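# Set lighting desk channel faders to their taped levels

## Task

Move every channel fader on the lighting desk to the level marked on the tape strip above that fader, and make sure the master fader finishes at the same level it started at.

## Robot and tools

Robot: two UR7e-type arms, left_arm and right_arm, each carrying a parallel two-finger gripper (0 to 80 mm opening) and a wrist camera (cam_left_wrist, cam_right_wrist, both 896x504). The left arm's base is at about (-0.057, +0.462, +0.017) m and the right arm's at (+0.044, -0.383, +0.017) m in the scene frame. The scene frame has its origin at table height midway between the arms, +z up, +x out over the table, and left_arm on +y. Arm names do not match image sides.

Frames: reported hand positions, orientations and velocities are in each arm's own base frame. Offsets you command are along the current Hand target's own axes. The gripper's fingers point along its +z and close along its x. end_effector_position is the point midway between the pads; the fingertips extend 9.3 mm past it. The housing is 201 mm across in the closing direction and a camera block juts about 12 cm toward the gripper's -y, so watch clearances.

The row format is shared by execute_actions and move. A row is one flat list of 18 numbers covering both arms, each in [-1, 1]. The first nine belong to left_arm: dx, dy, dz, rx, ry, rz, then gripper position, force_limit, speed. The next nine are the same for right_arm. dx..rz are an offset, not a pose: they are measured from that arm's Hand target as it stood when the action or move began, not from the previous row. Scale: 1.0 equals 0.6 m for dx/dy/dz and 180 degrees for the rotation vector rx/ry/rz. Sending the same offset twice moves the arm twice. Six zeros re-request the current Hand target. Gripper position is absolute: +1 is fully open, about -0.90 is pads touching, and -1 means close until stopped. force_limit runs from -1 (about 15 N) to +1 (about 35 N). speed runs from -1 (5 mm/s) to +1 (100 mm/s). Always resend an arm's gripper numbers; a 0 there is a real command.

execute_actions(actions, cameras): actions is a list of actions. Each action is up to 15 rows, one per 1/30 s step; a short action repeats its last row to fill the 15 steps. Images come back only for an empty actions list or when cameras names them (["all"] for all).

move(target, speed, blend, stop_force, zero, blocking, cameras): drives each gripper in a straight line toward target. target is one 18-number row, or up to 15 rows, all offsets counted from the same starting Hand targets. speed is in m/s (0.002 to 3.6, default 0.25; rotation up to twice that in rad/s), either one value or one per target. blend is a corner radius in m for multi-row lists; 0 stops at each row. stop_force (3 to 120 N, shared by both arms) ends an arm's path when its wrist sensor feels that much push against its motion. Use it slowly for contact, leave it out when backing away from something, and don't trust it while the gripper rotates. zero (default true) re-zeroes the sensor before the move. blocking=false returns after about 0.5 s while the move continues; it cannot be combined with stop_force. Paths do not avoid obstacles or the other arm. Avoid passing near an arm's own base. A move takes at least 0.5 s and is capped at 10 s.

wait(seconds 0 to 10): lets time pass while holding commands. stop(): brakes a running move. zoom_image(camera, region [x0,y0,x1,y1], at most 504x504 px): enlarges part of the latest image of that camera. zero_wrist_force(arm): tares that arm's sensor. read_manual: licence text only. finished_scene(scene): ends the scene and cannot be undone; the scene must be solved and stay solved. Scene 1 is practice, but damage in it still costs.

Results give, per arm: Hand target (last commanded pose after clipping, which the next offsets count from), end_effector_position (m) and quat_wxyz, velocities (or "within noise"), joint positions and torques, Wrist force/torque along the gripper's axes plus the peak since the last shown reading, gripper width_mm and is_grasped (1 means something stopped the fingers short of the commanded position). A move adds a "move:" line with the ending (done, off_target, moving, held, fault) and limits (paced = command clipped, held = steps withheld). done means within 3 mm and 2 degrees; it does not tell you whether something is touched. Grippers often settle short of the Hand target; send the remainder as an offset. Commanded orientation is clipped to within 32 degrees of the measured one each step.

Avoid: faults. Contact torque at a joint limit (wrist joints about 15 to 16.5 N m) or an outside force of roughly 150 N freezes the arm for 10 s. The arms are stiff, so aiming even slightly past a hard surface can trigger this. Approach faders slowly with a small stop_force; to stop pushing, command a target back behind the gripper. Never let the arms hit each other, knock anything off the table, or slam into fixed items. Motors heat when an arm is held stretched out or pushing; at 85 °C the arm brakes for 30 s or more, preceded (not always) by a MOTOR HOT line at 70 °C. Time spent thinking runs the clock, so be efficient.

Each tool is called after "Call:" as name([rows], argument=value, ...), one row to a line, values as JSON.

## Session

Call:
execute_actions(actions=[])

Scene clock: 0.00 s.
left_arm: end_effector_position=(+0.2544, -0.2415, +0.1326) width_mm=79.9 is_grasped=0 end_effector_quat_wxyz=(-0.145, +0.930, +0.334, -0.053) | right_arm: end_effector_position=(+0.2019, -0.2104, +0.0986) width_mm=79.9 is_grasped=0 end_effector_quat_wxyz=(+0.050, +0.385, +0.811, +0.437)
Joint positions: left_arm=[-1.104 -1.634 2.223 -1.858 -1.64 -0.212] | right_arm=[2.24 -1.627 -2.449 -1.048 2.409 -1.773]
Joint velocities: within noise
Joint torques (N m): no reading
Wrist force (N): no reading
Wrist torque (N m): no reading
Wrist force, peak (N): no reading
Hand target: left_arm +0.2544, -0.2415, +0.1326; -0.145, +0.930, +0.334, -0.053 | right_arm +0.2019, -0.2104, +0.0986; +0.050, +0.385, +0.811, +0.437
Tool commands: left_gripper/position=+0.998 left_gripper/force_limit=+1.0 left_gripper/speed=+1.0 right_gripper/position=+0.996 right_gripper/force_limit=+1.0 right_gripper/speed=+1.0

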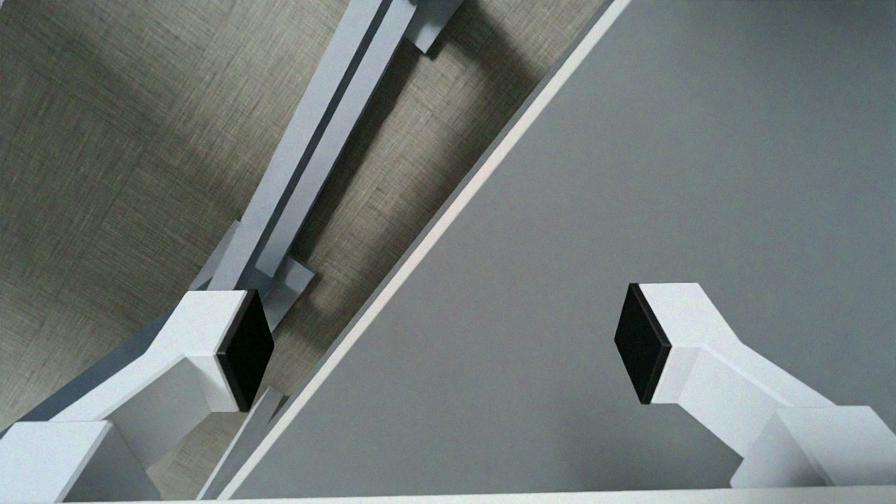

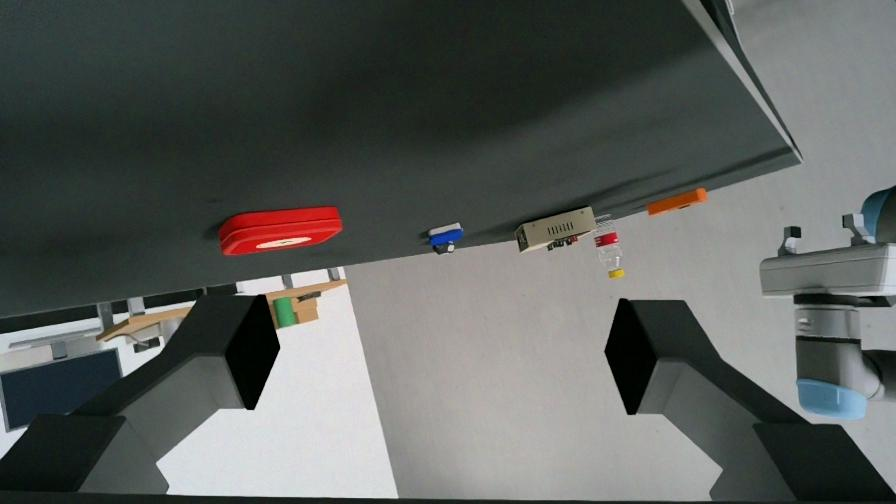

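Call:
move(target=[0.5115,0.4237,-0.2367,-0.0662,-0.0951,-0.6116,1,-1,1,0,0,0,0,0,0,1,1,1], speed=0.4, cameras=["cam_left_wrist"])

Scene clock: 55.63 s.
left_arm: end_effector_position=(+0.6728, -0.2662, +0.1898) width_mm=80.0 is_grasped=0 end_effector_quat_wxyz=(+0.000, +0.254, +0.967, +0.000) end_effector_velocity=(+0.000, +0.000, +0.000) end_effector_angular_velocity=(+0.000, +0.000, +0.006) | right_arm: end_effector_position=(+0.2019, -0.2104, +0.0986) width_mm=80.0 is_grasped=0 end_effector_quat_wxyz=(+0.050, +0.385, +0.811, +0.437)
Joint positions: left_arm=[-0.562 -0.985 1.27 -1.856 -1.571 -1.62] | right_arm=[2.24 -1.627 -2.449 -1.048 2.409 -1.773]
Joint velocities: left_arm=[0 0.001 -0.001 0 0 -0.006] | right_arm=[within noise]
Joint torques (N m): left_arm=[-11.46 -42.1 -31.37 -4.41 -1.35 -1.88] | right_arm=[-2.21 19.7 15.83 1.7 1.19 0.26]
Wrist force (N): left_arm=[-0.5 -0.6 -0.1] | right_arm=[0.2 0.1 -0.1]
Wrist torque (N m): left_arm=[-0.02 0.03 -0.06] | right_arm=[0.00 -0.03 0.00]
Wrist force, peak (N): left_arm=[-1.4 -1.1 0.4] | right_arm=[0.3 -0.5 -0.2]
Hand target: left_arm +0.6728, -0.2663, +0.1899; +0.000, +0.254, +0.967, +0.000 | right_arm +0.2019, -0.2104, +0.0986; +0.050, +0.385, +0.811, +0.437
Off the commanded pose: left_arm 0.000 m, 0 deg | right_arm 0.000 m, 0 deg.
move: done
Images, in order (width x height): cam_left_wrist 896x504.

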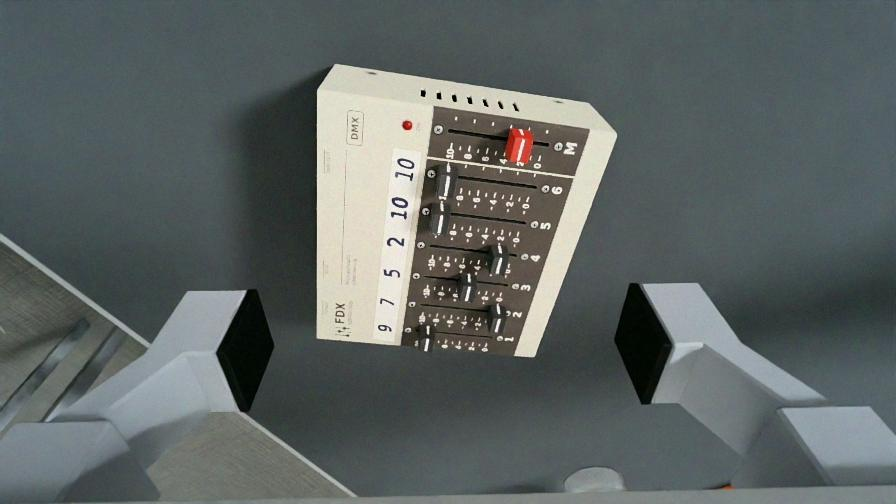

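Call:
move(target=[0.0375,0.0592,0.145,0,0,0.0533,1,-1,1,0,0,0,0,0,0,1,1,1], speed=0.25, cameras=["cam_left_wrist"])

Call:
zoom_image(camera="cam_left_wrist", region=[240, 120, 660, 280])

Call:
zoom_image(camera="cam_left_wrist", region=[240, 270, 660, 430])

Scene clock: 82.87 s.
left_arm: end_effector_position=(+0.6708, -0.2243, +0.1030) width_mm=80.0 is_grasped=0 end_effector_quat_wxyz=(+0.000, +0.334, +0.943, +0.000) | right_arm: end_effector_position=(+0.2019, -0.2104, +0.0986) width_mm=80.0 is_grasped=0 end_effector_quat_wxyz=(+0.050, +0.385, +0.811, +0.437)
Joint positions: left_arm=[-0.512 -0.942 1.438 -2.067 -1.571 -1.403] | right_arm=[2.24 -1.627 -2.449 -1.048 2.409 -1.773]
Joint torques (N m): left_arm=[-11.1 -43.57 -13.22 -4.12 -1.54 1.54] | right_arm=[-1.63 19.72 15.2 1.82 1.34 0.29]
Wrist force (N): left_arm=[-0.3 -0.3 0.2] | right_arm=[0.1 -0.2 0.0]
Wrist torque (N m): left_arm=[0.00 -0.02 -0.20] | right_arm=[-0.03 -0.02 0.00]
Wrist force, peak (N): left_arm=[0.4 0.5 3.3] | right_arm=[0.5 -0.5 -0.2]
Hand target: left_arm +0.6707, -0.2243, +0.1029; +0.000, +0.334, +0.943, +0.000 | right_arm +0.2019, -0.2104, +0.0986; +0.050, +0.385, +0.811, +0.437
Off the commanded pose: left_arm 0.000 m, 0 deg | right_arm 0.000 m, 0 deg.
move: done
Images, in order (width x height): cam_left_wrist 896x504.

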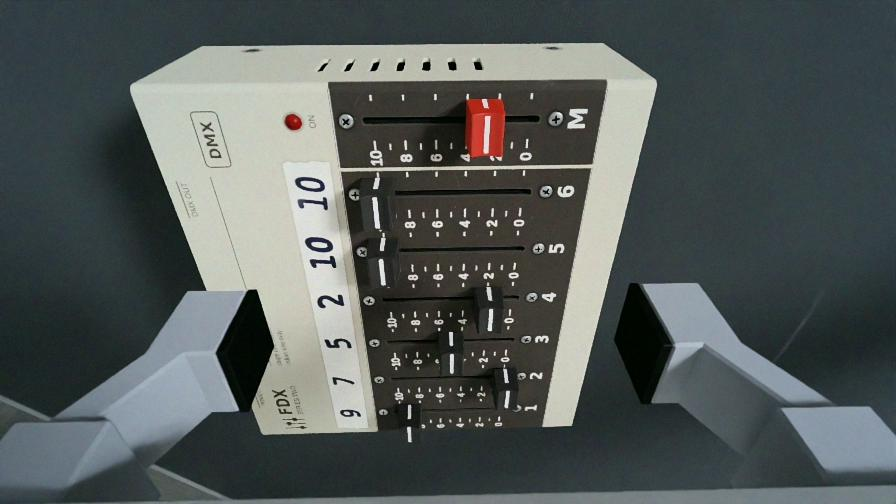

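Scaled by 1.200 from the camera's 896x504 image, which has a finer 1280x720 frame.

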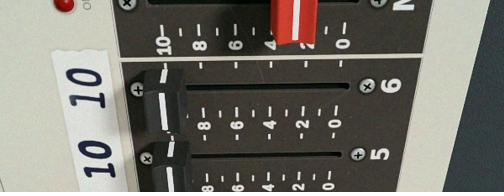

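Scaled by 1.200 from the camera's 896x504 image, which has a finer 1280x720 frame.

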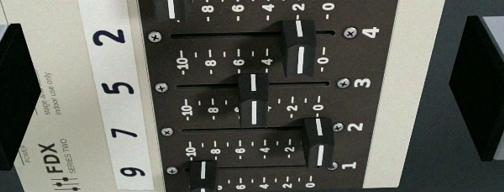

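Call:
move([
  [-0.0341,-0.0065,0.078,0,0,0,1,-1,1,0,0,0,0,0,0,1,1,1],
  [-0.0341,-0.0065,0.078,0,0,0,-1,-1,0.7,0,0,0,0,0,0,1,1,1],
], speed=0.1, cameras=["cam_left_wrist"])

Call:
zoom_image(camera="cam_left_wrist", region=[395, 240, 495, 380])

Scene clock: 106.10 s.
left_arm: end_effector_position=(+0.6842, -0.2402, +0.0561) width_mm=9.1 is_grasped=0 end_effector_quat_wxyz=(+0.000, +0.334, +0.943, +0.000) | right_arm: end_effector_position=(+0.2019, -0.2104, +0.0986) width_mm=80.0 is_grasped=0 end_effector_quat_wxyz=(+0.050, +0.385, +0.811, +0.437)
Joint positions: left_arm=[-0.523 -0.849 1.41 -2.132 -1.571 -1.413] | right_arm=[2.24 -1.627 -2.449 -1.048 2.409 -1.773]
Joint torques (N m): left_arm=[6.88 -42.84 -15.73 -3.61 -0.79 1.49] | right_arm=[-0.9 19.7 16.63 1.75 1.23 0.32]
Wrist force (N): left_arm=[5.8 -1.3 -1.7] | right_arm=[0.1 -0.1 0.0]
Wrist torque (N m): left_arm=[0.01 0.03 -0.22] | right_arm=[-0.01 -0.01 0.00]
Wrist force, peak (N): left_arm=[8.3 -1.7 -2.5] | right_arm=[0.7 -0.2 -0.1]
Hand target: left_arm +0.6842, -0.2402, +0.0561; +0.000, +0.334, +0.943, +0.000 | right_arm +0.2019, -0.2104, +0.0986; +0.050, +0.385, +0.811, +0.437
Off the commanded pose: left_arm 0.000 m, 0 deg | right_arm 0.000 m, 0 deg.
move: done
Images, in order (width x height): cam_left_wrist 896x504.

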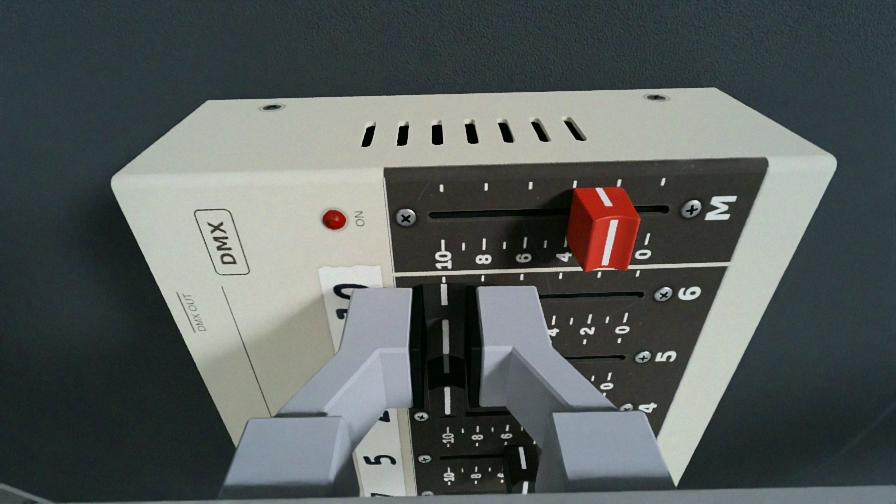

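Scaled by 3.600 from the camera's 896x504 image, which has a finer 1280x720 frame.

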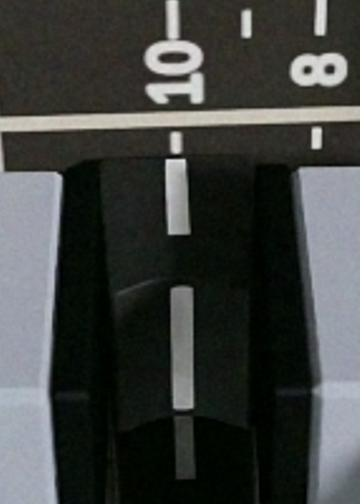

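Call:
move([
  [0,0,0,0,0,0,1,-1,1,0,0,0,0,0,0,1,1,1],
  [0,0.0367,0,0,0,0,-1,-1,0.7,0,0,0,0,0,0,1,1,1],
  [0,0.0367,0,0,0,0,1,-1,1,0,0,0,0,0,0,1,1,1],
  [0.0334,0.0367,0,0,0,0,1,-1,1,0,0,0,0,0,0,1,1,1],
  [0.0594,0.0734,0,0,0,0,-1,-1,0.7,0,0,0,0,0,0,1,1,1],
], speed=0.1, blend=[0,0,0,0.015,0], cameras=["cam_left_wrist"])

Call:
zoom_image(camera="cam_left_wrist", region=[395, 240, 495, 380])

Scene clock: 164.67 s.
left_arm: end_effector_position=(+0.6842, -0.1835, +0.0561) width_mm=9.1 is_grasped=0 end_effector_quat_wxyz=(+0.000, +0.334, +0.943, +0.000) | right_arm: end_effector_position=(+0.2019, -0.2104, +0.0986) width_mm=80.0 is_grasped=0 end_effector_quat_wxyz=(+0.050, +0.385, +0.811, +0.437)
Joint positions: left_arm=[-0.451 -0.883 1.472 -2.161 -1.571 -1.342] | right_arm=[2.24 -1.627 -2.449 -1.048 2.409 -1.773]
Joint torques (N m): left_arm=[-12.53 -40.15 -31.74 -0.67 -1.78 1.45] | right_arm=[-1.31 19.87 16.77 1.78 1.17 0.1]
Wrist force (N): left_arm=[-0.4 0.0 0.4] | right_arm=[0.2 0.0 -0.1]
Wrist torque (N m): left_arm=[0.03 0.02 -0.17] | right_arm=[0.00 -0.02 0.00]
Wrist force, peak (N): left_arm=[6.0 -1.4 -1.8] | right_arm=[0.5 -0.6 -0.3]
Hand target: left_arm +0.6842, -0.1835, +0.0561; +0.000, +0.334, +0.943, +0.000 | right_arm +0.2019, -0.2104, +0.0986; +0.050, +0.385, +0.811, +0.437
Off the commanded pose: left_arm 0.000 m, 0 deg | right_arm 0.000 m, 0 deg.
move: done; blend cut to 0.01 m at target 4
Images, in order (width x height): cam_left_wrist 896x504.

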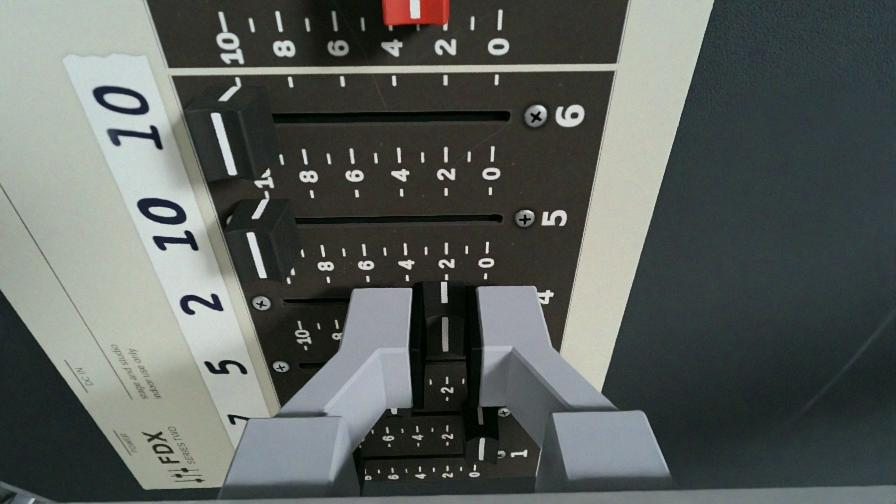

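Scaled by 3.600 from the camera's 896x504 image, which has a finer 1280x720 frame.

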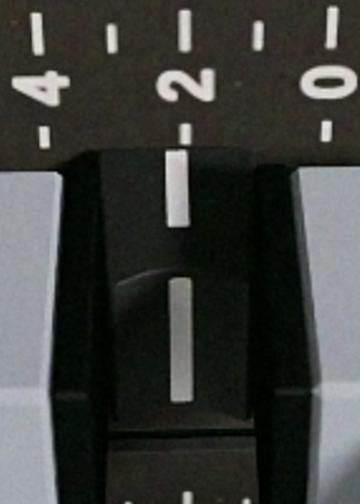

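Call:
move([
  [0,0,0,0,0,0,1,-1,1,0,0,0,0,0,0,1,1,1],
  [-0.0223,0.0367,0,0,0,0,-1,-1,0.7,0,0,0,0,0,0,1,1,1],
  [-0.0223,0.0367,0,0,0,0,1,-1,1,0,0,0,0,0,0,1,1,1],
  [-0.0371,0.0734,0,0,0,0,-1,-1,0.7,0,0,0,0,0,0,1,1,1],
  [-0.0371,0.0734,0,0,0,0,1,-1,1,0,0,0,0,0,0,1,1,1],
  [-0.0519,0.1101,0,0,0,0,-1,-1,0.7,0,0,0,0,0,0,1,1,1],
], speed=0.1, cameras=["cam_left_wrist"])

Call:
zoom_image(camera="cam_left_wrist", region=[395, 240, 495, 380])

Scene clock: 215.03 s.
left_arm: end_effector_position=(+0.7500, -0.1518, +0.0561) width_mm=9.1 is_grasped=1 end_effector_quat_wxyz=(+0.000, +0.334, +0.943, +0.000) | right_arm: end_effector_position=(+0.2019, -0.2104, +0.0986) width_mm=80.0 is_grasped=0 end_effector_quat_wxyz=(+0.050, +0.385, +0.811, +0.437)
Joint positions: left_arm=[-0.375 -0.763 1.25 -2.058 -1.571 -1.265] | right_arm=[2.24 -1.627 -2.449 -1.048 2.409 -1.773]
Joint torques (N m): left_arm=[-12.69 -59.76 -10.82 -4.36 -1.5 -1.73] | right_arm=[-1.31 20.45 16.25 1.55 1.17 0.23]
Wrist force (N): left_arm=[-0.5 -0.5 0.2] | right_arm=[0.3 -0.1 0.1]
Wrist torque (N m): left_arm=[0.01 0.08 -0.19] | right_arm=[-0.02 -0.04 0.01]
Wrist force, peak (N): left_arm=[-0.4 -1.6 0.4] | right_arm=[0.6 -0.4 0.0]
Hand target: left_arm +0.7500, -0.1518, +0.0561; +0.000, +0.334, +0.943, +0.000 | right_arm +0.2019, -0.2104, +0.0986; +0.050, +0.385, +0.811, +0.437
Off the commanded pose: left_arm 0.000 m, 0 deg | right_arm 0.000 m, 0 deg.
move: done
Images, in order (width x height): cam_left_wrist 896x504.

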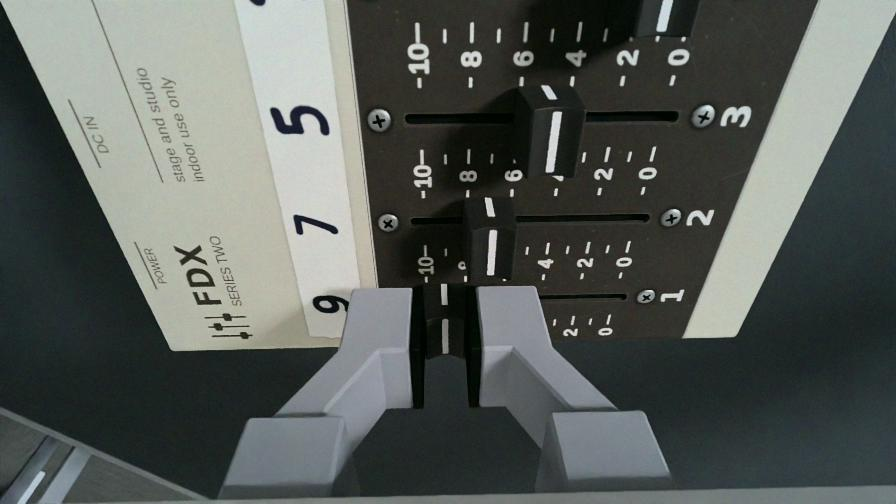

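Scaled by 3.600 from the camera's 896x504 image, which has a finer 1280x720 frame.

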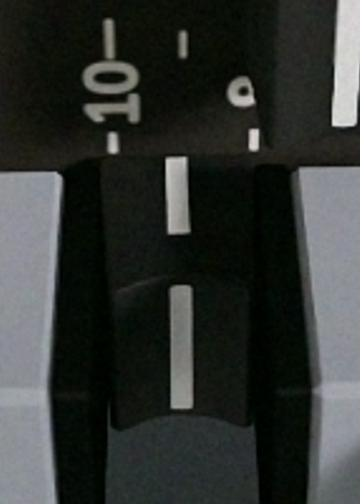

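Call:
move([
  [0,0,0,0,0,0,1,-1,1,0,0,0,0,0,0,1,1,1],
  [0,0,-0.06,0,0,0,1,-1,1,0,0,0,0,0,0,1,1,1],
  [0.03,-0.0734,-0.16,0,0,0,1,-1,1,0,0,0,0,0,0,1,1,1],
], speed=0.2, blend=[0,0.02,0], cameras=["cam_left_wrist"])

Scene clock: 240.70 s.
left_arm: end_effector_position=(+0.7082, -0.1748, +0.1520) width_mm=80.0 is_grasped=0 end_effector_quat_wxyz=(+0.000, +0.334, +0.943, +0.000) | right_arm: end_effector_position=(+0.2019, -0.2104, +0.0986) width_mm=80.0 is_grasped=0 end_effector_quat_wxyz=(+0.050, +0.385, +0.811, +0.437)
Joint positions: left_arm=[-0.426 -0.942 1.3 -1.929 -1.571 -1.316] | right_arm=[2.24 -1.627 -2.449 -1.048 2.409 -1.773]
Joint torques (N m): left_arm=[6.91 -55.88 -31.49 -2.68 1.17 0.7] | right_arm=[-2.09 20.9 16.92 1.53 1.05 0.29]
Wrist force (N): left_arm=[-0.5 -0.2 0.4] | right_arm=[0.2 -0.2 0.1]
Wrist torque (N m): left_arm=[0.02 0.03 -0.08] | right_arm=[-0.03 -0.02 0.00]
Wrist force, peak (N): left_arm=[-0.7 -0.7 3.2] | right_arm=[0.1 -0.4 -0.4]
Hand target: left_arm +0.7082, -0.1747, +0.1521; +0.000, +0.334, +0.943, +0.000 | right_arm +0.2019, -0.2104, +0.0986; +0.050, +0.385, +0.811, +0.437
Off the commanded pose: left_arm 0.000 m, 0 deg | right_arm 0.000 m, 0 deg.
move: done; blend cut to 0.018 m at target 2
Images, in order (width x height): cam_left_wrist 896x504.

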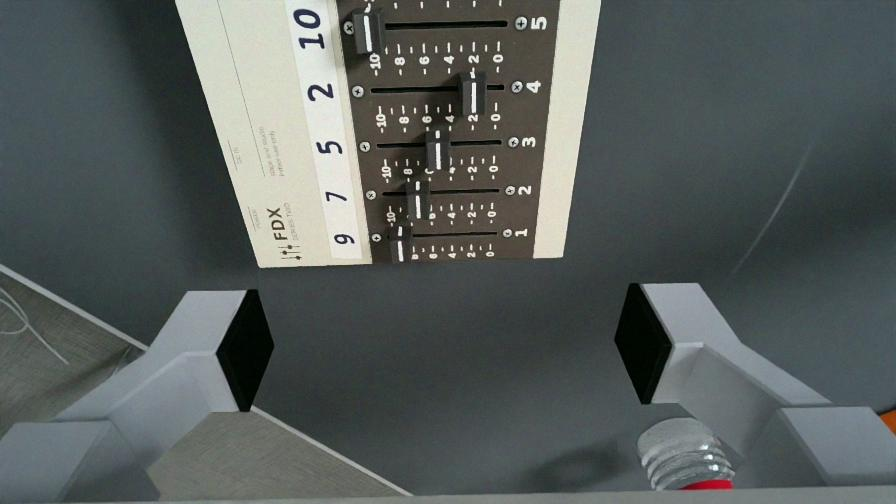

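Call:
zoom_image(camera="cam_left_wrist", region=[335, 0, 525, 106])

Scaled by 2.653 from the camera's 896x504 image, which has a finer 1280x720 frame.

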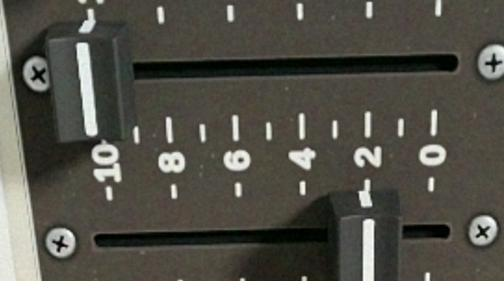

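Call:
finished_scene(scene=2)

The scene is finished: the task was done.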